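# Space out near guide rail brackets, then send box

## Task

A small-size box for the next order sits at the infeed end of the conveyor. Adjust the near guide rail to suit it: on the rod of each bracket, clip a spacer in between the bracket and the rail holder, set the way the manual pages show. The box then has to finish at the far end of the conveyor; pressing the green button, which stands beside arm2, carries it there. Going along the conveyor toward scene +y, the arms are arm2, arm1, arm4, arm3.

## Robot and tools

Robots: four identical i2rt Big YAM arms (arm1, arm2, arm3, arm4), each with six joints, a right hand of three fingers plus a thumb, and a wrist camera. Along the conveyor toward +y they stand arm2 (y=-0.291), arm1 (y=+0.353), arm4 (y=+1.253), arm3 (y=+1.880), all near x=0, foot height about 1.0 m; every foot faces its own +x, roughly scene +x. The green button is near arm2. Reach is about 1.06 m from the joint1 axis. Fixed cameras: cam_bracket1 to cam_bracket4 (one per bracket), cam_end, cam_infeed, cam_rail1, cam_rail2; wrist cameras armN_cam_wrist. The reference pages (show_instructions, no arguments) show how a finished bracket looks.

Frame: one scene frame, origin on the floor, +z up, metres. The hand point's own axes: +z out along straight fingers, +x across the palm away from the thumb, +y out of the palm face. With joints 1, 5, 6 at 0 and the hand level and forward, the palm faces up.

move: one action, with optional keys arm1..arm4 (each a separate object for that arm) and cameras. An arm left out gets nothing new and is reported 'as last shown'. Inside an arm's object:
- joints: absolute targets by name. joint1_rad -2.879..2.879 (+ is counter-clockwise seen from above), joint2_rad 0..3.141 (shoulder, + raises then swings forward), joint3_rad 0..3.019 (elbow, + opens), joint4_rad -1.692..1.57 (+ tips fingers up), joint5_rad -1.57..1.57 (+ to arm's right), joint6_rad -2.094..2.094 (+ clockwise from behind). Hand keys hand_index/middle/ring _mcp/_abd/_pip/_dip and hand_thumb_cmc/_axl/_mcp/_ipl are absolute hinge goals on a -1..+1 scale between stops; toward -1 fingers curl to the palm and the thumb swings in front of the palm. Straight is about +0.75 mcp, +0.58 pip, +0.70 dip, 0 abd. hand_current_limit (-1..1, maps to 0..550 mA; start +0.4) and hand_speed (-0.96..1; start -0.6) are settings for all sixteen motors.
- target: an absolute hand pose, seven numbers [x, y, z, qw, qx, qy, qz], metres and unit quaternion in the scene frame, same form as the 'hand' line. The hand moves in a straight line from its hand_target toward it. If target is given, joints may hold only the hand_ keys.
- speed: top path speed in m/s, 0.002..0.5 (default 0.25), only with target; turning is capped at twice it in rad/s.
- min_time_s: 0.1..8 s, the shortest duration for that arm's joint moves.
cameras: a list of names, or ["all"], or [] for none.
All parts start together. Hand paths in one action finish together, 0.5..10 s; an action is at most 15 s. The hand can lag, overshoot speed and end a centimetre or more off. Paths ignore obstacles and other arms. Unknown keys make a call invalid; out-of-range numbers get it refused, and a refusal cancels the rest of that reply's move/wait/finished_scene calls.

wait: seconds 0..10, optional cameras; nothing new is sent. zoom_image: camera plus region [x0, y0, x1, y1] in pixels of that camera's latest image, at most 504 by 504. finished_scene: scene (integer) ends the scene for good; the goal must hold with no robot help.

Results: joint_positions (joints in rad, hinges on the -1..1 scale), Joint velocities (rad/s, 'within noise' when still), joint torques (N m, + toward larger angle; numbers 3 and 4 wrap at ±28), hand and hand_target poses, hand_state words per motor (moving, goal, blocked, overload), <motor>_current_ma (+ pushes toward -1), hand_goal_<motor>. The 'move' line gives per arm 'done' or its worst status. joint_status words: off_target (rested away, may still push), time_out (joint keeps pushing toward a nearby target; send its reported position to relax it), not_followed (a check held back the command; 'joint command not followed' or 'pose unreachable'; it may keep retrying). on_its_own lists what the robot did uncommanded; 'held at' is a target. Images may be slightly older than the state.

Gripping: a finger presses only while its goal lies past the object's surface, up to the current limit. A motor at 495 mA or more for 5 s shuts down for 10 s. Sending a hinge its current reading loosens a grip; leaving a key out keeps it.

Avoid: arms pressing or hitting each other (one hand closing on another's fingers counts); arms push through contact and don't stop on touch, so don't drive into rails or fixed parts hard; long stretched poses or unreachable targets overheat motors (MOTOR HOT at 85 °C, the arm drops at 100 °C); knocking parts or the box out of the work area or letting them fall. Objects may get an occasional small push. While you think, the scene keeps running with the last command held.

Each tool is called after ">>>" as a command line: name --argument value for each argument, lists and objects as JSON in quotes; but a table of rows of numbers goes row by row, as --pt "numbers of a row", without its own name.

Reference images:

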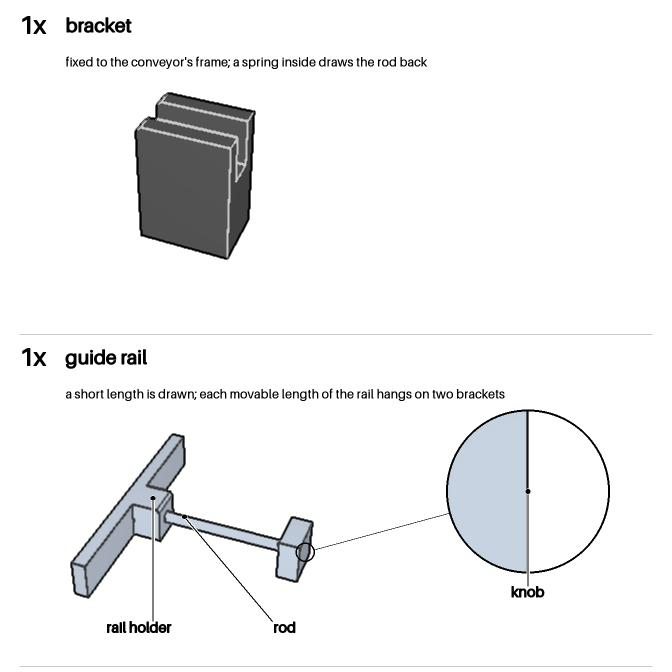

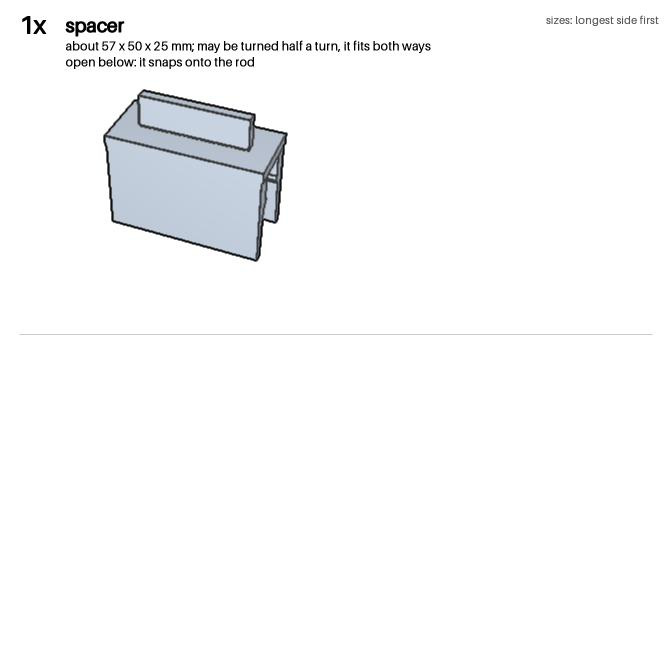

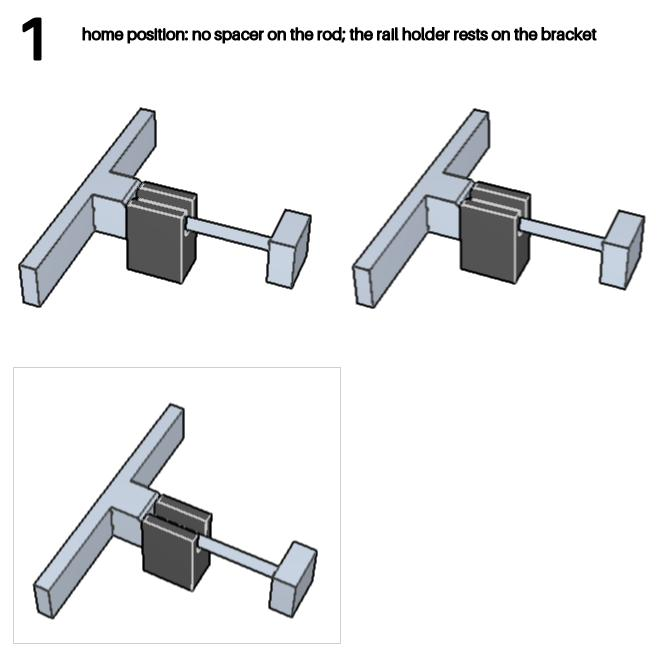

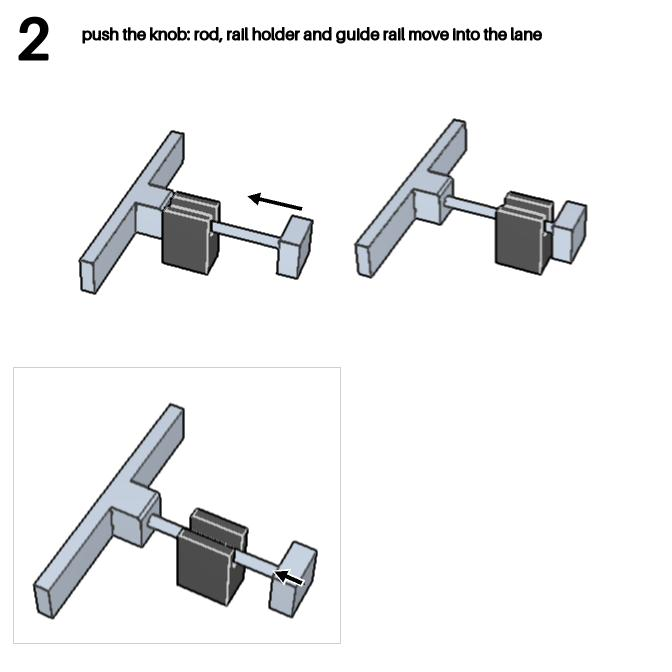

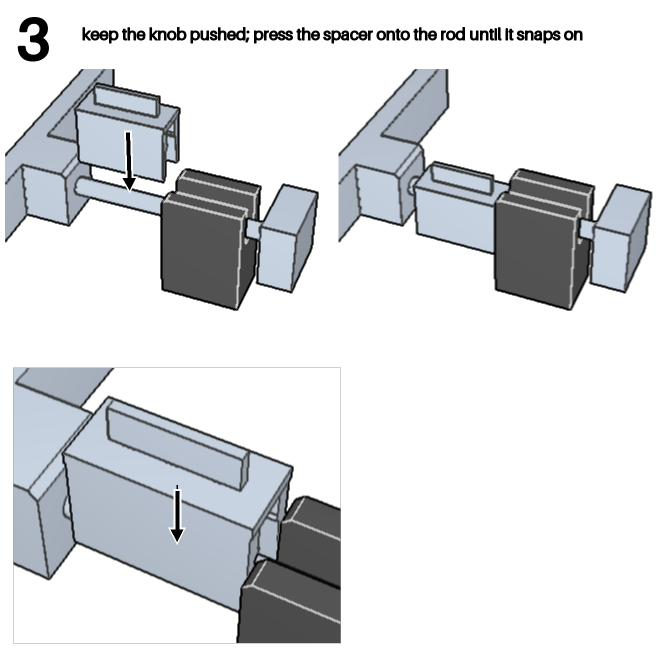

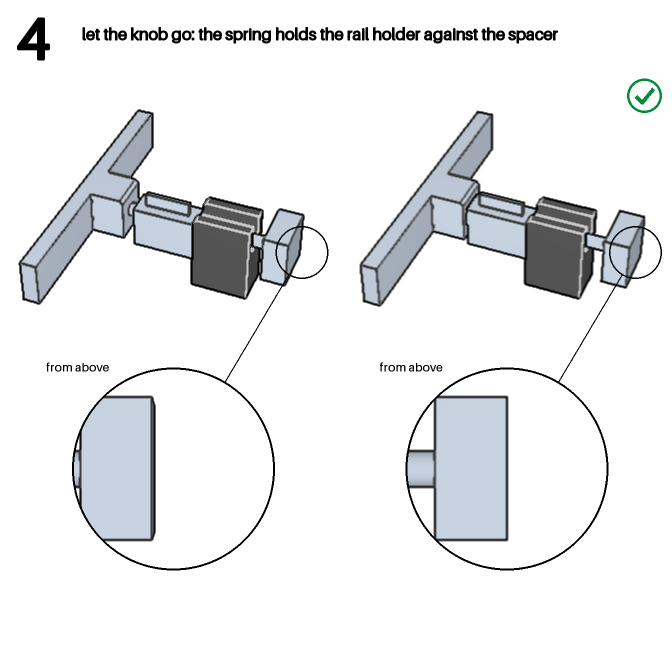

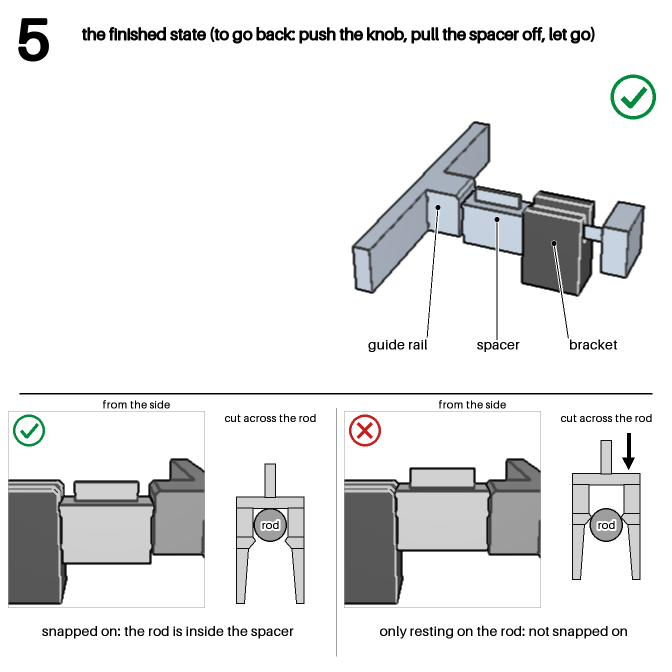

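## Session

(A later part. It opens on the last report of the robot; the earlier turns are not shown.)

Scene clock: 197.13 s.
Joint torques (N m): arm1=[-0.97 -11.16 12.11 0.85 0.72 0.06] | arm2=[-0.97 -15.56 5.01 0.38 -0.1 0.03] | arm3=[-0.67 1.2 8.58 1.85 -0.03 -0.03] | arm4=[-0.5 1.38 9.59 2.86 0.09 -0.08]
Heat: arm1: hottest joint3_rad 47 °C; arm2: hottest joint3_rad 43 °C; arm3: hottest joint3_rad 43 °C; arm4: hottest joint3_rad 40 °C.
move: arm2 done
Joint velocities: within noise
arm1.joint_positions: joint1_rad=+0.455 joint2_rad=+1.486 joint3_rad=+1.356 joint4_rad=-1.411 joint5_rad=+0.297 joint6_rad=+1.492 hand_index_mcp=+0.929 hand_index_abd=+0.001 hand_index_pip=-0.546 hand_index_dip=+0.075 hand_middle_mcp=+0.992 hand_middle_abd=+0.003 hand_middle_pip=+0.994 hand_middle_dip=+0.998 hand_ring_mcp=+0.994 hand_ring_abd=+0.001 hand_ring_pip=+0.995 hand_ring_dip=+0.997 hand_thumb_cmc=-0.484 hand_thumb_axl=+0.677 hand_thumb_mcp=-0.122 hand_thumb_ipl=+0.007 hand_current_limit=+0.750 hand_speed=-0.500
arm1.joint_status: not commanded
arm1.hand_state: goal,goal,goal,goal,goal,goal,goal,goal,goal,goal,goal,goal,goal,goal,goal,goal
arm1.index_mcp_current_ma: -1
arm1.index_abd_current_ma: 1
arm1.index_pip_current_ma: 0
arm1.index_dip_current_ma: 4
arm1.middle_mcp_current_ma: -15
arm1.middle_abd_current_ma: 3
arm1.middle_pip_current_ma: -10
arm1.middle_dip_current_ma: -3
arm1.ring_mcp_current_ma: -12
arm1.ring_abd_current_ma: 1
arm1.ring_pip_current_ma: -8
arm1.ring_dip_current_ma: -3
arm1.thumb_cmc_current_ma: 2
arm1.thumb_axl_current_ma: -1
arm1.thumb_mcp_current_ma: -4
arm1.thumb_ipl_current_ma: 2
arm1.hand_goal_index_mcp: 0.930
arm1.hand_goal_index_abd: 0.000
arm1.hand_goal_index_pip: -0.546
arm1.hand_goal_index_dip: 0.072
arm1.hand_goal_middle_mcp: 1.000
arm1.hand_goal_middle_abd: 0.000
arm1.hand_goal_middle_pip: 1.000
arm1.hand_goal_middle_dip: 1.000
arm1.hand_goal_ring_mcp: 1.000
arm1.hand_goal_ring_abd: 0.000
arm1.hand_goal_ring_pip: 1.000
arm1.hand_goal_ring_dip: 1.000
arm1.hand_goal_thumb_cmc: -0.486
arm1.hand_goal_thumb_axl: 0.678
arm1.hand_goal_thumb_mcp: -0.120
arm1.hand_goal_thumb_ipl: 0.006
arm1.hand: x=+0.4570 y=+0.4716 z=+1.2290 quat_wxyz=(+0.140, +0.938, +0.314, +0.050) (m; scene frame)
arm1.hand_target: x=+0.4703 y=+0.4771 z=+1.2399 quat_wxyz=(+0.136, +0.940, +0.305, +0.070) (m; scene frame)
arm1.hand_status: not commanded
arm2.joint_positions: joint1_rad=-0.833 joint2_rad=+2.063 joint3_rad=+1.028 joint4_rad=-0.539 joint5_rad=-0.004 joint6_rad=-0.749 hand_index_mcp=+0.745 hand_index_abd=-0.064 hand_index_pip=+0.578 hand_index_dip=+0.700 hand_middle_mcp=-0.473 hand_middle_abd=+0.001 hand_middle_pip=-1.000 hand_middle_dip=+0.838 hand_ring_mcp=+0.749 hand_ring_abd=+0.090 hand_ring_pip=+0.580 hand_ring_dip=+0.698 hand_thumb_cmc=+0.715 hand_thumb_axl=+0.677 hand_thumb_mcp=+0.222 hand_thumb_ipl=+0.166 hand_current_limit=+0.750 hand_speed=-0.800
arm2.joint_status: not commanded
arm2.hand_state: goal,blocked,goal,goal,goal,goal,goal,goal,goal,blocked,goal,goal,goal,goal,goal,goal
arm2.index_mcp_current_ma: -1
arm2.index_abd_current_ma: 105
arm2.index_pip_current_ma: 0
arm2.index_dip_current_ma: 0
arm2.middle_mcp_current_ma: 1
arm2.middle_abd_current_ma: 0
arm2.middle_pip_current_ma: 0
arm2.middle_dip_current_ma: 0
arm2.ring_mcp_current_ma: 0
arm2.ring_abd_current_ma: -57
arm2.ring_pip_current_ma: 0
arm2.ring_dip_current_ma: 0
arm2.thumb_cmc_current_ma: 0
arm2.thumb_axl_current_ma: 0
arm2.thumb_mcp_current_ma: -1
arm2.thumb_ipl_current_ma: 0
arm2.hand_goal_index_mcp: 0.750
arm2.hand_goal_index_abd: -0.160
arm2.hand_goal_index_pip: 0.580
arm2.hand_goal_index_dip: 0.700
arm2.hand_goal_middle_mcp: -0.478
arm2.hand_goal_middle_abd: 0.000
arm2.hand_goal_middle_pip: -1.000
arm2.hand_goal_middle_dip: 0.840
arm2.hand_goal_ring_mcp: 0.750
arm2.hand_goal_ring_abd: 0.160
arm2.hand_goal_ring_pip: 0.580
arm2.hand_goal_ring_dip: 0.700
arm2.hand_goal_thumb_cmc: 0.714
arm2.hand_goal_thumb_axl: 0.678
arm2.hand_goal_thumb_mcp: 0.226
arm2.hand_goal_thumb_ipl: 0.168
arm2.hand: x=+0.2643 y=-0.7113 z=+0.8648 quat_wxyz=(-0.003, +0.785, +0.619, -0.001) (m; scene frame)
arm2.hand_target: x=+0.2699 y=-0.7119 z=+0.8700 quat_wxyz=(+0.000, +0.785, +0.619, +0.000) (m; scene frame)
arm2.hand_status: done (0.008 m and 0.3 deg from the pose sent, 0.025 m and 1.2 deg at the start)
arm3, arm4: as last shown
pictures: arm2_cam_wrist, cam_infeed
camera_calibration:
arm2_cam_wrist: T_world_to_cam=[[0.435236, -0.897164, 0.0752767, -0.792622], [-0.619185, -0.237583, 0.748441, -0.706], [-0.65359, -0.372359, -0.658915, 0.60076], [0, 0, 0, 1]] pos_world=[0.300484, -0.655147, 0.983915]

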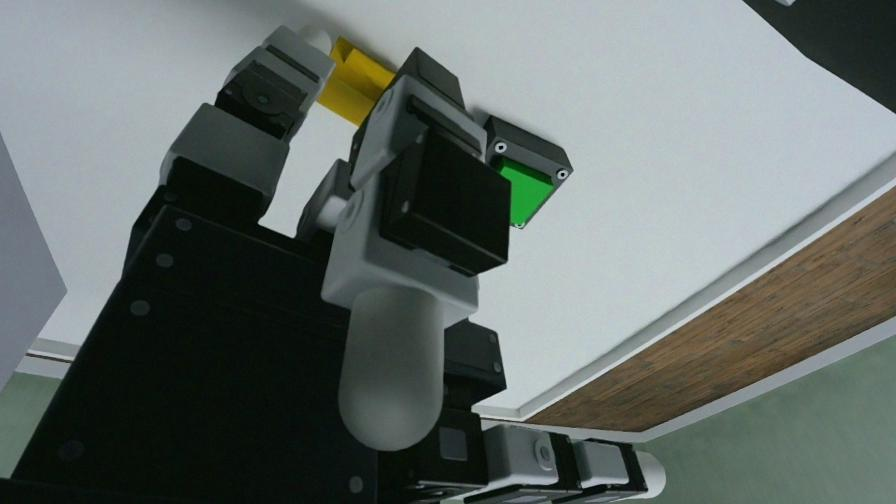

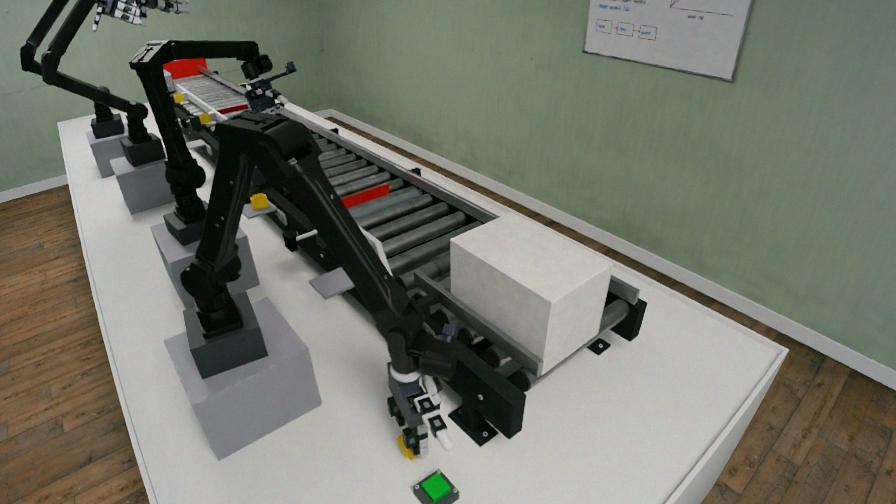

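>>> move --arm2 '{"target": [0.272, -0.712, 0.91, 0, 0.7853, 0.6191, 0], "speed": 0.05}' --cameras '["cam_infeed", "arm2_cam_wrist"]'

>>> zoom_image --camera "arm2_cam_wrist" --region '[200, 0, 560, 220]'

>>> zoom_image --camera "cam_infeed" --region '[350, 380, 470, 490]'

Scene clock: 198.50 s.
Joint torques (N m): arm1=[-0.91 -11.22 12.12 0.84 0.71 0.07] | arm2=[-0.85 -15.85 5.55 0.32 -0.11 0.11] | arm3=[1.14 0.56 8.88 2.13 0.03 -0.02] | arm4=[-0.56 1.55 9.58 2.85 0.1 -0.1]
Heat: arm1: hottest joint3_rad 47 °C; arm2: hottest joint3_rad 42 °C; arm3: hottest joint3_rad 43 °C; arm4: hottest joint3_rad 40 °C.
move: arm2 off_target
Joint velocities: within noise
arm1, arm3, arm4: as last shown
arm2.joint_positions: joint1_rad=-0.830 joint2_rad=+1.976 joint3_rad=+1.028 joint4_rad=-0.632 joint5_rad=-0.004 joint6_rad=-0.746 hand_index_mcp=+0.745 hand_index_abd=-0.064 hand_index_pip=+0.578 hand_index_dip=+0.700 hand_middle_mcp=-0.473 hand_middle_abd=+0.001 hand_middle_pip=-1.000 hand_middle_dip=+0.838 hand_ring_mcp=+0.749 hand_ring_abd=+0.090 hand_ring_pip=+0.580 hand_ring_dip=+0.698 hand_thumb_cmc=+0.715 hand_thumb_axl=+0.677 hand_thumb_mcp=+0.222 hand_thumb_ipl=+0.166 hand_current_limit=+0.750 hand_speed=-0.800
arm2.joint_status: not commanded
arm2.hand_state: goal,blocked,goal,goal,goal,goal,goal,goal,goal,blocked,goal,goal,goal,goal,goal,goal
arm2.index_mcp_current_ma: -1
arm2.index_abd_current_ma: 105
arm2.index_pip_current_ma: 0
arm2.index_dip_current_ma: 0
arm2.middle_mcp_current_ma: 1
arm2.middle_abd_current_ma: 0
arm2.middle_pip_current_ma: 0
arm2.middle_dip_current_ma: 0
arm2.ring_mcp_current_ma: 0
arm2.ring_abd_current_ma: -57
arm2.ring_pip_current_ma: 0
arm2.ring_dip_current_ma: 0
arm2.thumb_cmc_current_ma: 0
arm2.thumb_axl_current_ma: 0
arm2.thumb_mcp_current_ma: -1
arm2.thumb_ipl_current_ma: 0
arm2.hand_goal_index_mcp: 0.750
arm2.hand_goal_index_abd: -0.160
arm2.hand_goal_index_pip: 0.580
arm2.hand_goal_index_dip: 0.700
arm2.hand_goal_middle_mcp: -0.478
arm2.hand_goal_middle_abd: 0.000
arm2.hand_goal_middle_pip: -1.000
arm2.hand_goal_middle_dip: 0.840
arm2.hand_goal_ring_mcp: 0.750
arm2.hand_goal_ring_abd: 0.160
arm2.hand_goal_ring_pip: 0.580
arm2.hand_goal_ring_dip: 0.700
arm2.hand_goal_thumb_cmc: 0.714
arm2.hand_goal_thumb_axl: 0.678
arm2.hand_goal_thumb_mcp: 0.226
arm2.hand_goal_thumb_ipl: 0.168
arm2.hand: x=+0.2651 y=-0.7100 z=+0.9022 quat_wxyz=(-0.006, +0.785, +0.619, +0.000) (m; scene frame)
arm2.hand_target: x=+0.2719 y=-0.7119 z=+0.9100 quat_wxyz=(+0.000, +0.785, +0.619, +0.000) (m; scene frame)
arm2.hand_status: off_target (0.011 m and 0.7 deg from the pose sent, 0.046 m and 0.3 deg at the start)
pictures: arm2_cam_wrist, cam_infeed
camera_calibration:
arm2_cam_wrist: T_world_to_cam=[[0.435735, -0.897385, 0.069536, -0.789672], [-0.616699, -0.241385, 0.749277, -0.737233], [-0.655605, -0.369369, -0.658596, 0.628797], [0, 0, 0, 1]] pos_world=[0.301679, -0.654339, 1.02143]

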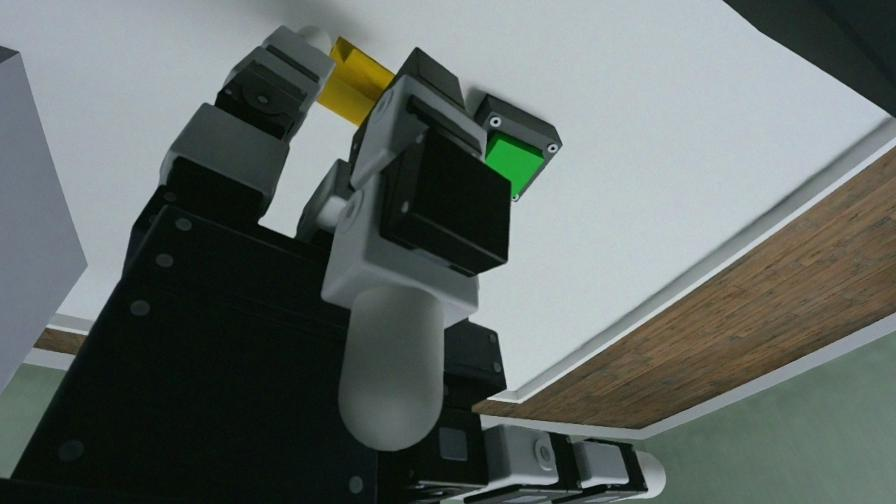

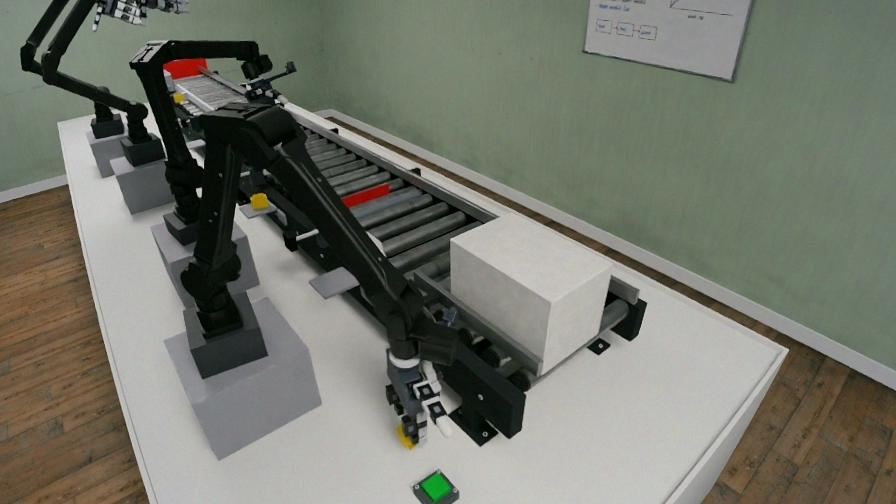

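Scaled by 1.400 from the camera's 896x504 image, which has a finer 1280x720 frame.

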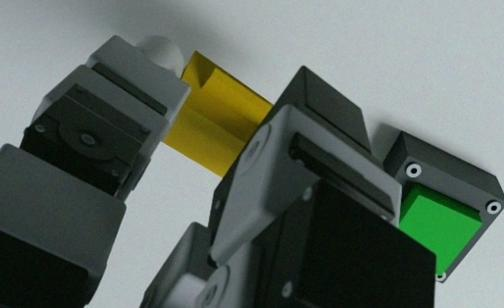

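Scaled by 4.200 from the camera's 896x504 image, which has a finer 1280x720 frame.

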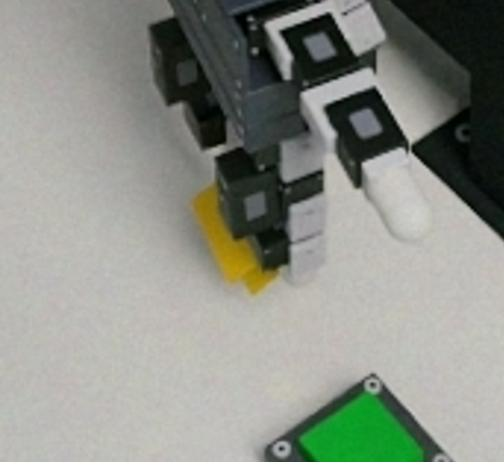

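>>> zoom_image --camera "arm2_cam_wrist" --region '[290, 20, 430, 140]'

>>> zoom_image --camera "cam_infeed" --region '[380, 410, 440, 460]'

Scaled by 3.600 from the camera's 896x504 image, which has a finer 1280x720 frame.

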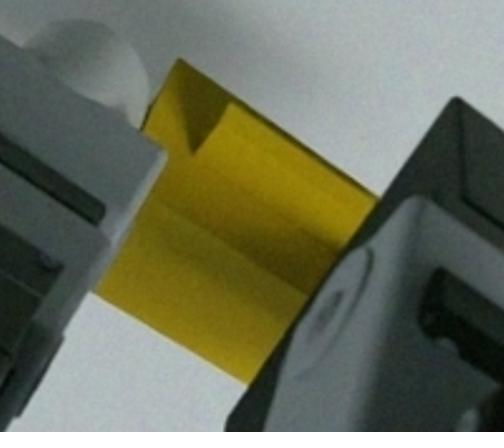

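Scaled by 8.400 from the camera's 896x504 image, which has a finer 1280x720 frame.

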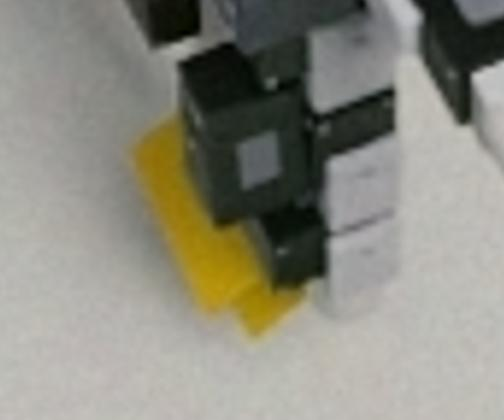

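>>> move --arm2 '{"target": [0.266, -0.712, 0.872, 0, 0.7853, 0.6191, 0], "speed": 0.08}'

>>> move --arm2 '{"joints": {"hand_index_abd": -0.08, "hand_ring_abd": 0.11}}' --cameras '["arm2_cam_wrist"]'

>>> zoom_image --camera "arm2_cam_wrist" --region '[290, 0, 430, 140]'

Scene clock: 201.40 s.
Joint torques (N m): arm1=[-0.79 -10.99 12.1 0.84 0.72 0.07] | arm2=[-1.67 -14.04 4.52 1.35 -0.13 0] | arm3=[0.56 1.2 8.83 2.09 0.05 0] | arm4=[-0.56 1.49 9.61 2.86 0.09 -0.09]
Heat: arm1: hottest joint3_rad 47 °C; arm2: hottest joint3_rad 42 °C; arm3: hottest joint3_rad 43 °C; arm4: hottest joint3_rad 40 °C.
move: arm2 off_target
Joint velocities: within noise
arm1, arm3, arm4: as last shown
arm2.joint_positions: joint1_rad=-0.830 joint2_rad=+2.024 joint3_rad=+1.028 joint4_rad=-0.558 joint5_rad=-0.004 joint6_rad=-0.746 hand_index_mcp=+0.745 hand_index_abd=-0.064 hand_index_pip=+0.578 hand_index_dip=+0.700 hand_middle_mcp=-0.473 hand_middle_abd=+0.001 hand_middle_pip=-1.000 hand_middle_dip=+0.838 hand_ring_mcp=+0.749 hand_ring_abd=+0.090 hand_ring_pip=+0.580 hand_ring_dip=+0.698 hand_thumb_cmc=+0.715 hand_thumb_axl=+0.677 hand_thumb_mcp=+0.222 hand_thumb_ipl=+0.166 hand_current_limit=+0.750 hand_speed=-0.800
arm2.joint_status: not commanded
arm2.hand_state: goal,blocked,goal,goal,goal,goal,goal,goal,goal,blocked,goal,goal,goal,goal,goal,goal
arm2.index_mcp_current_ma: 0
arm2.index_abd_current_ma: 105
arm2.index_pip_current_ma: 0
arm2.index_dip_current_ma: 0
arm2.middle_mcp_current_ma: 1
arm2.middle_abd_current_ma: 0
arm2.middle_pip_current_ma: 0
arm2.middle_dip_current_ma: 0
arm2.ring_mcp_current_ma: 0
arm2.ring_abd_current_ma: -57
arm2.ring_pip_current_ma: 0
arm2.ring_dip_current_ma: 0
arm2.thumb_cmc_current_ma: 0
arm2.thumb_axl_current_ma: 0
arm2.thumb_mcp_current_ma: -1
arm2.thumb_ipl_current_ma: 0
arm2.hand_goal_index_mcp: 0.750
arm2.hand_goal_index_abd: -0.160
arm2.hand_goal_index_pip: 0.580
arm2.hand_goal_index_dip: 0.700
arm2.hand_goal_middle_mcp: -0.478
arm2.hand_goal_middle_abd: 0.000
arm2.hand_goal_middle_pip: -1.000
arm2.hand_goal_middle_dip: 0.840
arm2.hand_goal_ring_mcp: 0.750
arm2.hand_goal_ring_abd: 0.160
arm2.hand_goal_ring_pip: 0.580
arm2.hand_goal_ring_dip: 0.700
arm2.hand_goal_thumb_cmc: 0.714
arm2.hand_goal_thumb_axl: 0.678
arm2.hand_goal_thumb_mcp: 0.226
arm2.hand_goal_thumb_ipl: 0.168
arm2.hand: x=+0.2685 y=-0.7154 z=+0.8833 quat_wxyz=(+0.007, +0.785, +0.619, -0.001) (m; scene frame)
arm2.hand_target: x=+0.2658 y=-0.7118 z=+0.8721 quat_wxyz=(+0.000, +0.785, +0.619, +0.000) (m; scene frame)
arm2.hand_status: off_target (0.012 m and 0.8 deg from the pose sent, 0.030 m and 0.7 deg at the start)
pictures: none

Scene clock: 201.87 s.
Joint torques (N m): arm1=[-0.91 -11.16 12.11 0.85 0.71 0.06] | arm2=[-1.38 -15.15 4.71 1.36 -0.1 0.06] | arm3=[0.62 1.2 8.59 2.07 -0.02 -0.01] | arm4=[-0.5 1.44 9.59 2.89 0.11 -0.08]
Heat: arm1: hottest joint3_rad 47 °C; arm2: hottest joint3_rad 42 °C; arm3: hottest joint3_rad 43 °C; arm4: hottest joint3_rad 40 °C.
move: arm2 off_target
Joint velocities: within noise
arm1: as last shown
arm2.joint_positions: joint1_rad=-0.830 joint2_rad=+2.024 joint3_rad=+1.028 joint4_rad=-0.558 joint5_rad=-0.004 joint6_rad=-0.746 hand_index_mcp=+0.746 hand_index_abd=-0.060 hand_index_pip=+0.578 hand_index_dip=+0.700 hand_middle_mcp=-0.473 hand_middle_abd=+0.001 hand_middle_pip=-1.000 hand_middle_dip=+0.838 hand_ring_mcp=+0.749 hand_ring_abd=+0.084 hand_ring_pip=+0.580 hand_ring_dip=+0.698 hand_thumb_cmc=+0.715 hand_thumb_axl=+0.677 hand_thumb_mcp=+0.222 hand_thumb_ipl=+0.166 hand_current_limit=+0.750 hand_speed=-0.800
arm2.joint_status: hand_ring_abd off_target (ended at +0.084, target +0.110); the others done
arm2.hand_state: goal,goal,goal,goal,goal,goal,goal,goal,goal,blocked,goal,goal,goal,goal,goal,goal
arm2.index_mcp_current_ma: 0
arm2.index_abd_current_ma: 5
arm2.index_pip_current_ma: 0
arm2.index_dip_current_ma: 0
arm2.middle_mcp_current_ma: 1
arm2.middle_abd_current_ma: 0
arm2.middle_pip_current_ma: 0
arm2.middle_dip_current_ma: 0
arm2.ring_mcp_current_ma: 0
arm2.ring_abd_current_ma: -8
arm2.ring_pip_current_ma: 0
arm2.ring_dip_current_ma: 0
arm2.thumb_cmc_current_ma: 0
arm2.thumb_axl_current_ma: 0
arm2.thumb_mcp_current_ma: -1
arm2.thumb_ipl_current_ma: 0
arm2.hand_goal_index_mcp: 0.750
arm2.hand_goal_index_abd: -0.080
arm2.hand_goal_index_pip: 0.580
arm2.hand_goal_index_dip: 0.700
arm2.hand_goal_middle_mcp: -0.478
arm2.hand_goal_middle_abd: 0.000
arm2.hand_goal_middle_pip: -1.000
arm2.hand_goal_middle_dip: 0.840
arm2.hand_goal_ring_mcp: 0.750
arm2.hand_goal_ring_abd: 0.110
arm2.hand_goal_ring_pip: 0.580
arm2.hand_goal_ring_dip: 0.700
arm2.hand_goal_thumb_cmc: 0.714
arm2.hand_goal_thumb_axl: 0.678
arm2.hand_goal_thumb_mcp: 0.226
arm2.hand_goal_thumb_ipl: 0.168
arm2.hand: x=+0.2685 y=-0.7154 z=+0.8833 quat_wxyz=(+0.007, +0.785, +0.619, -0.001) (m; scene frame)
arm2.hand_target: x=+0.2658 y=-0.7118 z=+0.8721 quat_wxyz=(+0.000, +0.785, +0.619, +0.000) (m; scene frame)
arm2.hand_status: not commanded
arm3.joint_positions: joint1_rad=-0.066 joint2_rad=+0.623 joint3_rad=+1.407 joint4_rad=-1.267 joint5_rad=-0.036 joint6_rad=+1.128 hand_index_mcp=+0.754 hand_index_abd=+0.001 hand_index_pip=+0.577 hand_index_dip=+0.696 hand_middle_mcp=+0.754 hand_middle_abd=+0.001 hand_middle_pip=+0.577 hand_middle_dip=+0.696 hand_ring_mcp=+0.754 hand_ring_abd=+0.001 hand_ring_pip=+0.577 hand_ring_dip=+0.696 hand_thumb_cmc=+0.714 hand_thumb_axl=+0.677 hand_thumb_mcp=+0.226 hand_thumb_ipl=+0.168 hand_current_limit=+0.400 hand_speed=-0.600
arm3.joint_status: not commanded
arm3.hand_state: goal,goal,goal,goal,goal,goal,goal,goal,goal,goal,goal,goal,goal,goal,goal,goal
arm3.index_mcp_current_ma: 0
arm3.index_abd_current_ma: 0
arm3.index_pip_current_ma: 1
arm3.index_dip_current_ma: 0
arm3.middle_mcp_current_ma: 0
arm3.middle_abd_current_ma: 1
arm3.middle_pip_current_ma: 1
arm3.middle_dip_current_ma: 0
arm3.ring_mcp_current_ma: 0
arm3.ring_abd_current_ma: 0
arm3.ring_pip_current_ma: 1
arm3.ring_dip_current_ma: 0
arm3.thumb_cmc_current_ma: 0
arm3.thumb_axl_current_ma: -1
arm3.thumb_mcp_current_ma: 0
arm3.thumb_ipl_current_ma: 0
arm3.hand_goal_index_mcp: 0.754
arm3.hand_goal_index_abd: 0.000
arm3.hand_goal_index_pip: 0.576
arm3.hand_goal_index_dip: 0.696
arm3.hand_goal_middle_mcp: 0.754
arm3.hand_goal_middle_abd: 0.000
arm3.hand_goal_middle_pip: 0.576
arm3.hand_goal_middle_dip: 0.696
arm3.hand_goal_ring_mcp: 0.754
arm3.hand_goal_ring_abd: 0.000
arm3.hand_goal_ring_pip: 0.576
arm3.hand_goal_ring_dip: 0.696
arm3.hand_goal_thumb_cmc: 0.714
arm3.hand_goal_thumb_axl: 0.678
arm3.hand_goal_thumb_mcp: 0.226
arm3.hand_goal_thumb_ipl: 0.168
arm3.hand: x=+0.1674 y=+1.7468 z=+1.5789 quat_wxyz=(+0.148, +0.846, +0.109, +0.500) (m; scene frame)
arm3.hand_target: x=+0.1644 y=+1.7474 z=+1.5900 quat_wxyz=(+0.152, +0.840, +0.109, +0.510) (m; scene frame)
arm3.hand_status: not commanded
arm4.joint_positions: joint1_rad=+0.036 joint2_rad=+0.636 joint3_rad=+1.438 joint4_rad=-1.159 joint5_rad=-0.065 joint6_rad=+1.072 hand_index_mcp=+0.755 hand_index_abd=+0.001 hand_index_pip=+0.577 hand_index_dip=+0.696 hand_middle_mcp=+0.755 hand_middle_abd=+0.001 hand_middle_pip=+0.577 hand_middle_dip=+0.696 hand_ring_mcp=+0.755 hand_ring_abd=+0.001 hand_ring_pip=+0.577 hand_ring_dip=+0.696 hand_thumb_cmc=+0.715 hand_thumb_axl=+0.677 hand_thumb_mcp=+0.226 hand_thumb_ipl=+0.168 hand_current_limit=+0.400 hand_speed=-0.600
arm4.joint_status: not commanded
arm4.hand_state: goal,goal,goal,goal,goal,goal,goal,goal,goal,goal,goal,goal,goal,goal,goal,goal
arm4.index_mcp_current_ma: 2
arm4.index_abd_current_ma: 1
arm4.index_pip_current_ma: 1
arm4.index_dip_current_ma: 0
arm4.middle_mcp_current_ma: 2
arm4.middle_abd_current_ma: 0
arm4.middle_pip_current_ma: 1
arm4.middle_dip_current_ma: 0
arm4.ring_mcp_current_ma: 2
arm4.ring_abd_current_ma: 1
arm4.ring_pip_current_ma: 1
arm4.ring_dip_current_ma: 0
arm4.thumb_cmc_current_ma: 2
arm4.thumb_axl_current_ma: -1
arm4.thumb_mcp_current_ma: 0
arm4.thumb_ipl_current_ma: 0
arm4.hand_goal_index_mcp: 0.754
arm4.hand_goal_index_abd: 0.000
arm4.hand_goal_index_pip: 0.576
arm4.hand_goal_index_dip: 0.696
arm4.hand_goal_middle_mcp: 0.754
arm4.hand_goal_middle_abd: 0.000
arm4.hand_goal_middle_pip: 0.576
arm4.hand_goal_middle_dip: 0.696
arm4.hand_goal_ring_mcp: 0.754
arm4.hand_goal_ring_abd: 0.000
arm4.hand_goal_ring_pip: 0.576
arm4.hand_goal_ring_dip: 0.696
arm4.hand_goal_thumb_cmc: 0.714
arm4.hand_goal_thumb_axl: 0.678
arm4.hand_goal_thumb_mcp: 0.226
arm4.hand_goal_thumb_ipl: 0.168
arm4.hand: x=+0.3151 y=+1.2167 z=+1.6294 quat_wxyz=(+0.081, +0.779, +0.272, +0.559) (m; scene frame)
arm4.hand_target: x=+0.3107 y=+1.2162 z=+1.6444 quat_wxyz=(+0.084, +0.770, +0.270, +0.572) (m; scene frame)
arm4.hand_status: not commanded
pictures: arm2_cam_wrist
camera_calibration:
arm2_cam_wrist: T_world_to_cam=[[0.434313, -0.895718, 0.0951891, -0.815828], [-0.627561, -0.225083, 0.745322, -0.704176], [-0.646173, -0.38344, -0.659874, 0.605244], [0, 0, 0, 1]] pos_world=[0.303503, -0.657175, 1.00188]

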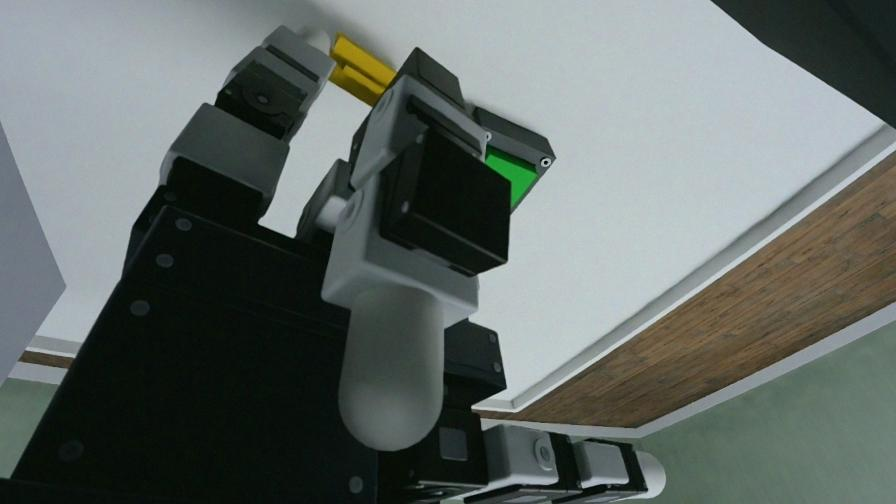

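Scaled by 3.600 from the camera's 896x504 image, which has a finer 1280x720 frame.

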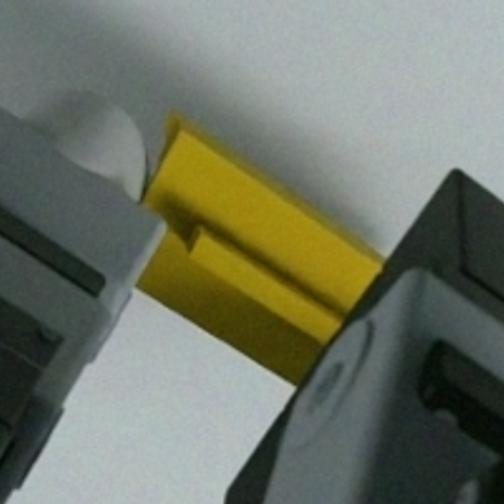

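>>> move --arm2 '{"target": [0.268, -0.713, 0.857, 0, 0.7853, 0.6191, 0], "speed": 0.04}' --cameras '["arm2_cam_wrist", "cam_infeed"]'

>>> zoom_image --camera "arm2_cam_wrist" --region '[290, 0, 430, 140]'

>>> zoom_image --camera "cam_infeed" --region '[380, 410, 440, 470]'

Scene clock: 202.93 s.
Joint torques (N m): arm1=[-0.85 -11.11 12.12 0.83 0.72 0.06] | arm2=[-1.26 -15.03 5.01 1.35 -0.11 -0.02] | arm3=[0.91 0.85 8.81 2.13 0.08 -0.04] | arm4=[-0.56 1.44 9.63 2.89 0.11 -0.09]
Heat: arm1: hottest joint3_rad 47 °C; arm2: hottest joint3_rad 42 °C; arm3: hottest joint3_rad 43 °C; arm4: hottest joint3_rad 40 °C.
move: arm2 off_target
Joint velocities: within noise
arm1, arm3, arm4: as last shown
arm2.joint_positions: joint1_rad=-0.830 joint2_rad=+2.058 joint3_rad=+1.028 joint4_rad=-0.529 joint5_rad=-0.004 joint6_rad=-0.746 hand_index_mcp=+0.748 hand_index_abd=-0.060 hand_index_pip=+0.578 hand_index_dip=+0.700 hand_middle_mcp=-0.473 hand_middle_abd=+0.001 hand_middle_pip=-1.000 hand_middle_dip=+0.838 hand_ring_mcp=+0.749 hand_ring_abd=+0.084 hand_ring_pip=+0.580 hand_ring_dip=+0.698 hand_thumb_cmc=+0.715 hand_thumb_axl=+0.677 hand_thumb_mcp=+0.222 hand_thumb_ipl=+0.166 hand_current_limit=+0.750 hand_speed=-0.800
arm2.joint_status: not commanded
arm2.hand_state: goal,goal,goal,goal,goal,goal,goal,goal,goal,blocked,goal,goal,goal,goal,goal,goal
arm2.index_mcp_current_ma: 0
arm2.index_abd_current_ma: 5
arm2.index_pip_current_ma: 0
arm2.index_dip_current_ma: 0
arm2.middle_mcp_current_ma: 1
arm2.middle_abd_current_ma: 0
arm2.middle_pip_current_ma: 0
arm2.middle_dip_current_ma: 0
arm2.ring_mcp_current_ma: 0
arm2.ring_abd_current_ma: -8
arm2.ring_pip_current_ma: 0
arm2.ring_dip_current_ma: 0
arm2.thumb_cmc_current_ma: 0
arm2.thumb_axl_current_ma: 0
arm2.thumb_mcp_current_ma: -1
arm2.thumb_ipl_current_ma: 0
arm2.hand_goal_index_mcp: 0.750
arm2.hand_goal_index_abd: -0.080
arm2.hand_goal_index_pip: 0.580
arm2.hand_goal_index_dip: 0.700
arm2.hand_goal_middle_mcp: -0.478
arm2.hand_goal_middle_abd: 0.000
arm2.hand_goal_middle_pip: -1.000
arm2.hand_goal_middle_dip: 0.840
arm2.hand_goal_ring_mcp: 0.750
arm2.hand_goal_ring_abd: 0.110
arm2.hand_goal_ring_pip: 0.580
arm2.hand_goal_ring_dip: 0.700
arm2.hand_goal_thumb_cmc: 0.714
arm2.hand_goal_thumb_axl: 0.678
arm2.hand_goal_thumb_mcp: 0.226
arm2.hand_goal_thumb_ipl: 0.168
arm2.hand: x=+0.2675 y=-0.7139 z=+0.8682 quat_wxyz=(+0.005, +0.785, +0.619, -0.001) (m; scene frame)
arm2.hand_target: x=+0.2677 y=-0.7127 z=+0.8571 quat_wxyz=(+0.000, +0.785, +0.619, +0.000) (m; scene frame)
arm2.hand_status: off_target (0.011 m and 0.5 deg from the pose sent, 0.027 m and 0.8 deg at the start)
pictures: arm2_cam_wrist, cam_infeed
camera_calibration:
arm2_cam_wrist: T_world_to_cam=[[0.434615, -0.896079, 0.0902884, -0.808641], [-0.625475, -0.228187, 0.746132, -0.696748], [-0.647991, -0.380753, -0.659648, 0.597307], [0, 0, 0, 1]] pos_world=[0.302699, -0.656168, 0.986889]

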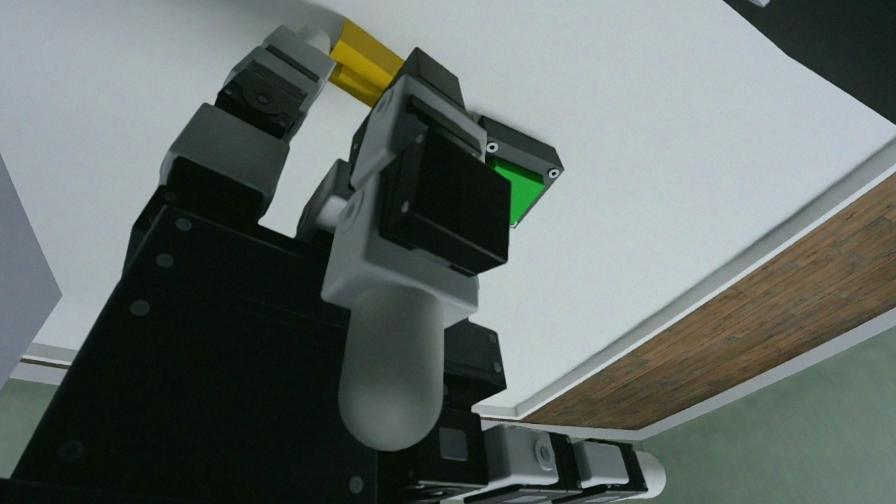

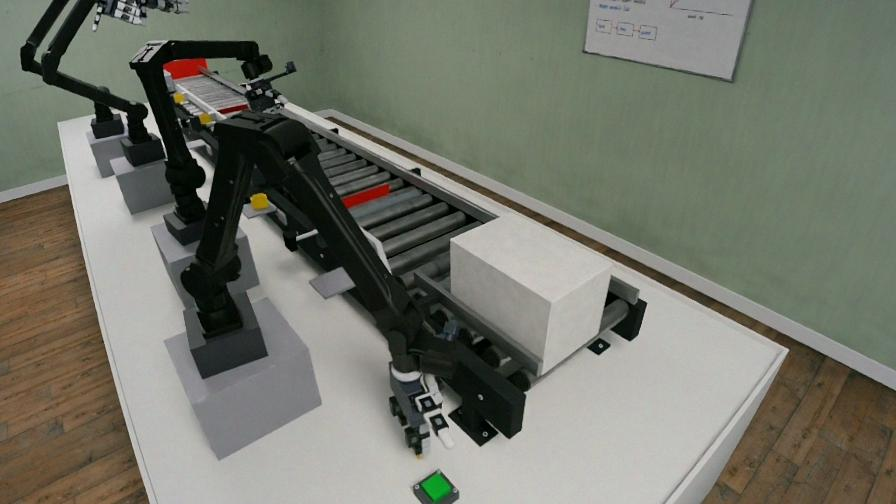

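Scaled by 3.600 from the camera's 896x504 image, which has a finer 1280x720 frame.

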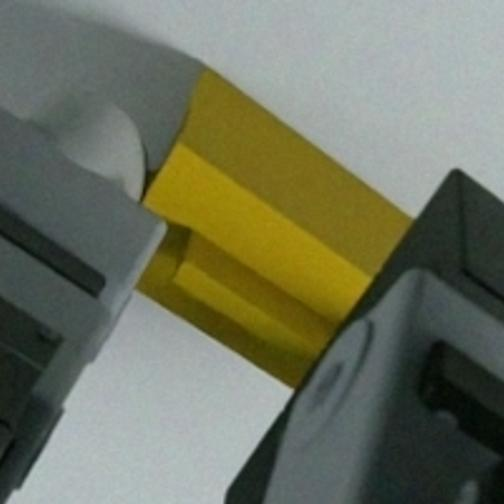

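Scaled by 8.400 from the camera's 896x504 image, which has a finer 1280x720 frame.

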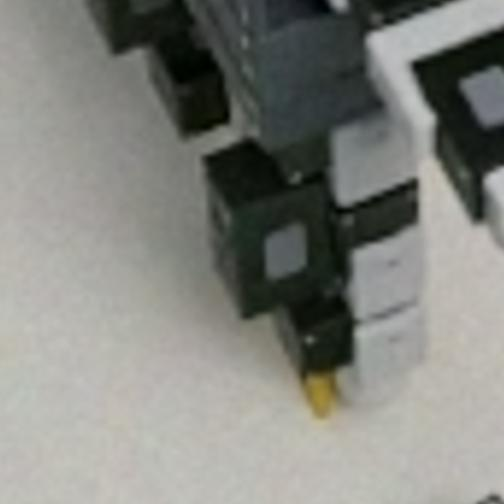

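>>> move --arm2 '{"target": [0.268, -0.713, 0.846, 0, 0.7853, 0.6191, 0], "speed": 0.04}' --cameras '["arm2_cam_wrist"]'

>>> zoom_image --camera "arm2_cam_wrist" --region '[290, 0, 430, 140]'

Scene clock: 204.07 s.
Joint torques (N m): arm1=[-0.91 -10.99 12.1 0.85 0.72 0.07] | arm2=[-0.26 -13.98 5.07 1.18 -0.11 0.02] | arm3=[0.26 0.62 8.54 2.02 0.03 -0.03] | arm4=[-0.56 1.49 9.61 2.88 0.09 -0.09]
Heat: arm1: hottest joint3_rad 47 °C; arm2: hottest joint3_rad 42 °C; arm3: hottest joint3_rad 43 °C; arm4: hottest joint3_rad 40 °C.
move: arm2 off_target
Joint velocities: within noise
arm1, arm3, arm4: as last shown
arm2.joint_positions: joint1_rad=-0.830 joint2_rad=+2.078 joint3_rad=+1.028 joint4_rad=-0.504 joint5_rad=-0.004 joint6_rad=-0.746 hand_index_mcp=+0.748 hand_index_abd=-0.060 hand_index_pip=+0.578 hand_index_dip=+0.700 hand_middle_mcp=-0.473 hand_middle_abd=+0.001 hand_middle_pip=-1.000 hand_middle_dip=+0.838 hand_ring_mcp=+0.749 hand_ring_abd=+0.095 hand_ring_pip=+0.580 hand_ring_dip=+0.698 hand_thumb_cmc=+0.715 hand_thumb_axl=+0.677 hand_thumb_mcp=+0.222 hand_thumb_ipl=+0.166 hand_current_limit=+0.750 hand_speed=-0.800
arm2.joint_status: not commanded
arm2.hand_state: goal,goal,goal,goal,goal,goal,goal,goal,goal,goal,goal,goal,goal,goal,goal,goal
arm2.index_mcp_current_ma: 0
arm2.index_abd_current_ma: 5
arm2.index_pip_current_ma: 0
arm2.index_dip_current_ma: 0
arm2.middle_mcp_current_ma: 1
arm2.middle_abd_current_ma: 0
arm2.middle_pip_current_ma: 0
arm2.middle_dip_current_ma: 0
arm2.ring_mcp_current_ma: 0
arm2.ring_abd_current_ma: -3
arm2.ring_pip_current_ma: 0
arm2.ring_dip_current_ma: 0
arm2.thumb_cmc_current_ma: 0
arm2.thumb_axl_current_ma: 0
arm2.thumb_mcp_current_ma: -1
arm2.thumb_ipl_current_ma: 0
arm2.hand_goal_index_mcp: 0.750
arm2.hand_goal_index_abd: -0.080
arm2.hand_goal_index_pip: 0.580
arm2.hand_goal_index_dip: 0.700
arm2.hand_goal_middle_mcp: -0.478
arm2.hand_goal_middle_abd: 0.000
arm2.hand_goal_middle_pip: -1.000
arm2.hand_goal_middle_dip: 0.840
arm2.hand_goal_ring_mcp: 0.750
arm2.hand_goal_ring_abd: 0.110
arm2.hand_goal_ring_pip: 0.580
arm2.hand_goal_ring_dip: 0.700
arm2.hand_goal_thumb_cmc: 0.714
arm2.hand_goal_thumb_axl: 0.678
arm2.hand_goal_thumb_mcp: 0.226
arm2.hand_goal_thumb_ipl: 0.168
arm2.hand: x=+0.2677 y=-0.7143 z=+0.8598 quat_wxyz=(+0.007, +0.785, +0.619, -0.001) (m; scene frame)
arm2.hand_target: x=+0.2676 y=-0.7127 z=+0.8463 quat_wxyz=(+0.000, +0.785, +0.619, +0.000) (m; scene frame)
arm2.hand_status: off_target (0.014 m and 0.8 deg from the pose sent, 0.022 m and 0.6 deg at the start)
pictures: arm2_cam_wrist
camera_calibration:
arm2_cam_wrist: T_world_to_cam=[[0.434403, -0.895718, 0.0947758, -0.811926], [-0.627345, -0.225376, 0.745415, -0.68735], [-0.646322, -0.383268, -0.659829, 0.589652], [0, 0, 0, 1]] pos_world=[0.302603, -0.656175, 0.978381]

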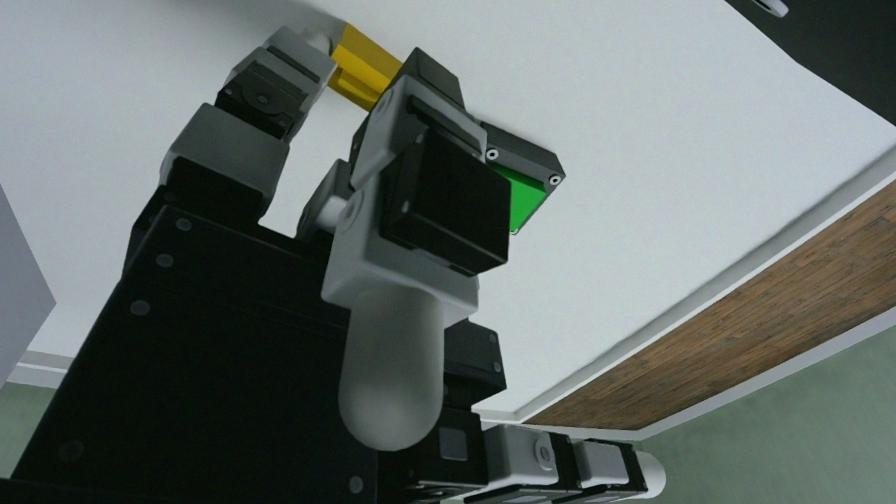

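Scaled by 3.600 from the camera's 896x504 image, which has a finer 1280x720 frame.

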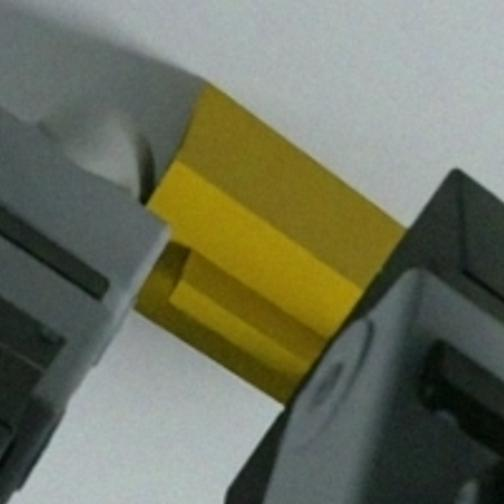

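>>> move --arm2 '{"joints": {"hand_index_abd": 0.06, "hand_ring_abd": -0.06, "hand_speed": -0.9}}' --cameras '["arm2_cam_wrist", "cam_infeed"]'

>>> zoom_image --camera "arm2_cam_wrist" --region '[290, 0, 430, 140]'

Scene clock: 205.00 s.
Joint torques (N m): arm1=[-0.85 -11.11 12.11 0.87 0.72 0.07] | arm2=[-0.73 -14.15 5.53 1.11 -0.11 0.01] | arm3=[0.73 1.32 8.69 2.13 0.02 -0.01] | arm4=[-0.44 1.55 9.59 2.85 0.09 -0.08]
Heat: arm1: hottest joint3_rad 47 °C; arm2: hottest joint3_rad 42 °C; arm3: hottest joint3_rad 43 °C; arm4: hottest joint3_rad 40 °C.
move: arm2 done
Joint velocities: within noise
arm1, arm3, arm4: as last shown
arm2.joint_positions: joint1_rad=-0.830 joint2_rad=+2.078 joint3_rad=+1.028 joint4_rad=-0.504 joint5_rad=-0.004 joint6_rad=-0.746 hand_index_mcp=+0.748 hand_index_abd=+0.056 hand_index_pip=+0.578 hand_index_dip=+0.700 hand_middle_mcp=-0.473 hand_middle_abd=+0.001 hand_middle_pip=-1.000 hand_middle_dip=+0.838 hand_ring_mcp=+0.749 hand_ring_abd=-0.057 hand_ring_pip=+0.580 hand_ring_dip=+0.698 hand_thumb_cmc=+0.715 hand_thumb_axl=+0.677 hand_thumb_mcp=+0.222 hand_thumb_ipl=+0.166 hand_current_limit=+0.750 hand_speed=-0.900
arm2.joint_status: all done
arm2.hand_state: goal,goal,goal,goal,goal,goal,goal,goal,goal,goal,goal,goal,goal,goal,goal,goal
arm2.index_mcp_current_ma: 0
arm2.index_abd_current_ma: 0
arm2.index_pip_current_ma: 0
arm2.index_dip_current_ma: 0
arm2.middle_mcp_current_ma: 1
arm2.middle_abd_current_ma: 0
arm2.middle_pip_current_ma: 0
arm2.middle_dip_current_ma: 0
arm2.ring_mcp_current_ma: 0
arm2.ring_abd_current_ma: 0
arm2.ring_pip_current_ma: 0
arm2.ring_dip_current_ma: 0
arm2.thumb_cmc_current_ma: 0
arm2.thumb_axl_current_ma: 0
arm2.thumb_mcp_current_ma: -1
arm2.thumb_ipl_current_ma: 0
arm2.hand_goal_index_mcp: 0.750
arm2.hand_goal_index_abd: 0.060
arm2.hand_goal_index_pip: 0.580
arm2.hand_goal_index_dip: 0.700
arm2.hand_goal_middle_mcp: -0.478
arm2.hand_goal_middle_abd: 0.000
arm2.hand_goal_middle_pip: -1.000
arm2.hand_goal_middle_dip: 0.840
arm2.hand_goal_ring_mcp: 0.750
arm2.hand_goal_ring_abd: -0.060
arm2.hand_goal_ring_pip: 0.580
arm2.hand_goal_ring_dip: 0.700
arm2.hand_goal_thumb_cmc: 0.714
arm2.hand_goal_thumb_axl: 0.678
arm2.hand_goal_thumb_mcp: 0.226
arm2.hand_goal_thumb_ipl: 0.168
arm2.hand: x=+0.2676 y=-0.7142 z=+0.8596 quat_wxyz=(+0.007, +0.785, +0.619, -0.001) (m; scene frame)
arm2.hand_target: x=+0.2676 y=-0.7127 z=+0.8464 quat_wxyz=(+0.000, +0.785, +0.619, +0.000) (m; scene frame)
arm2.hand_status: not commanded
pictures: arm2_cam_wrist, cam_infeed
camera_calibration:
arm2_cam_wrist: T_world_to_cam=[[0.434404, -0.895758, 0.0943956, -0.811561], [-0.627176, -0.225593, 0.745492, -0.68747], [-0.646485, -0.383047, -0.659796, 0.589683], [0, 0, 0, 1]] pos_world=[0.302603, -0.656174, 0.978182]

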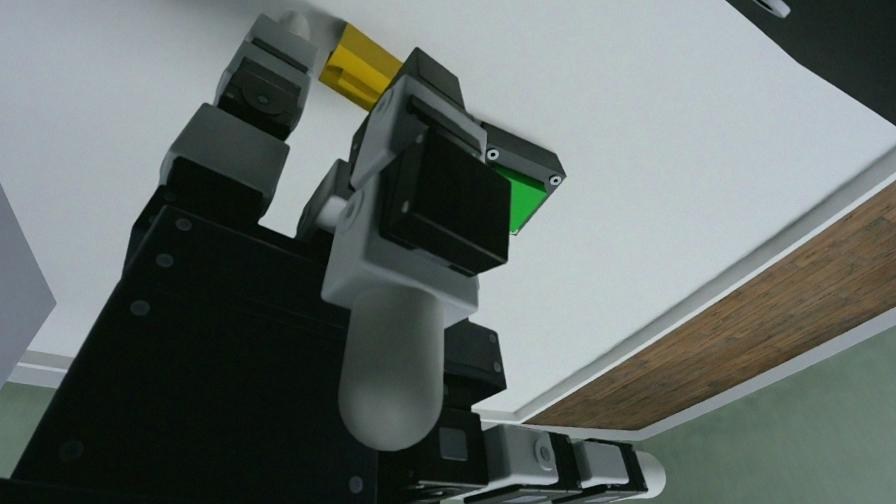

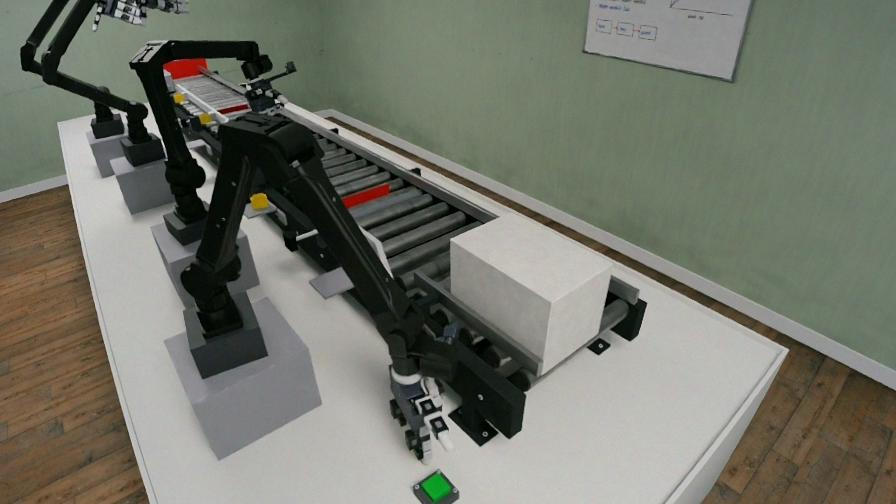

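Scaled by 3.600 from the camera's 896x504 image, which has a finer 1280x720 frame.

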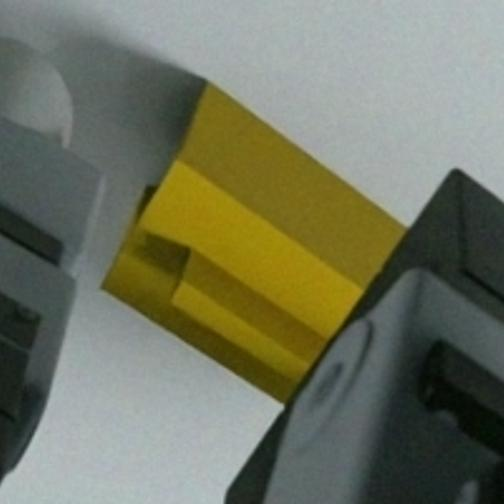

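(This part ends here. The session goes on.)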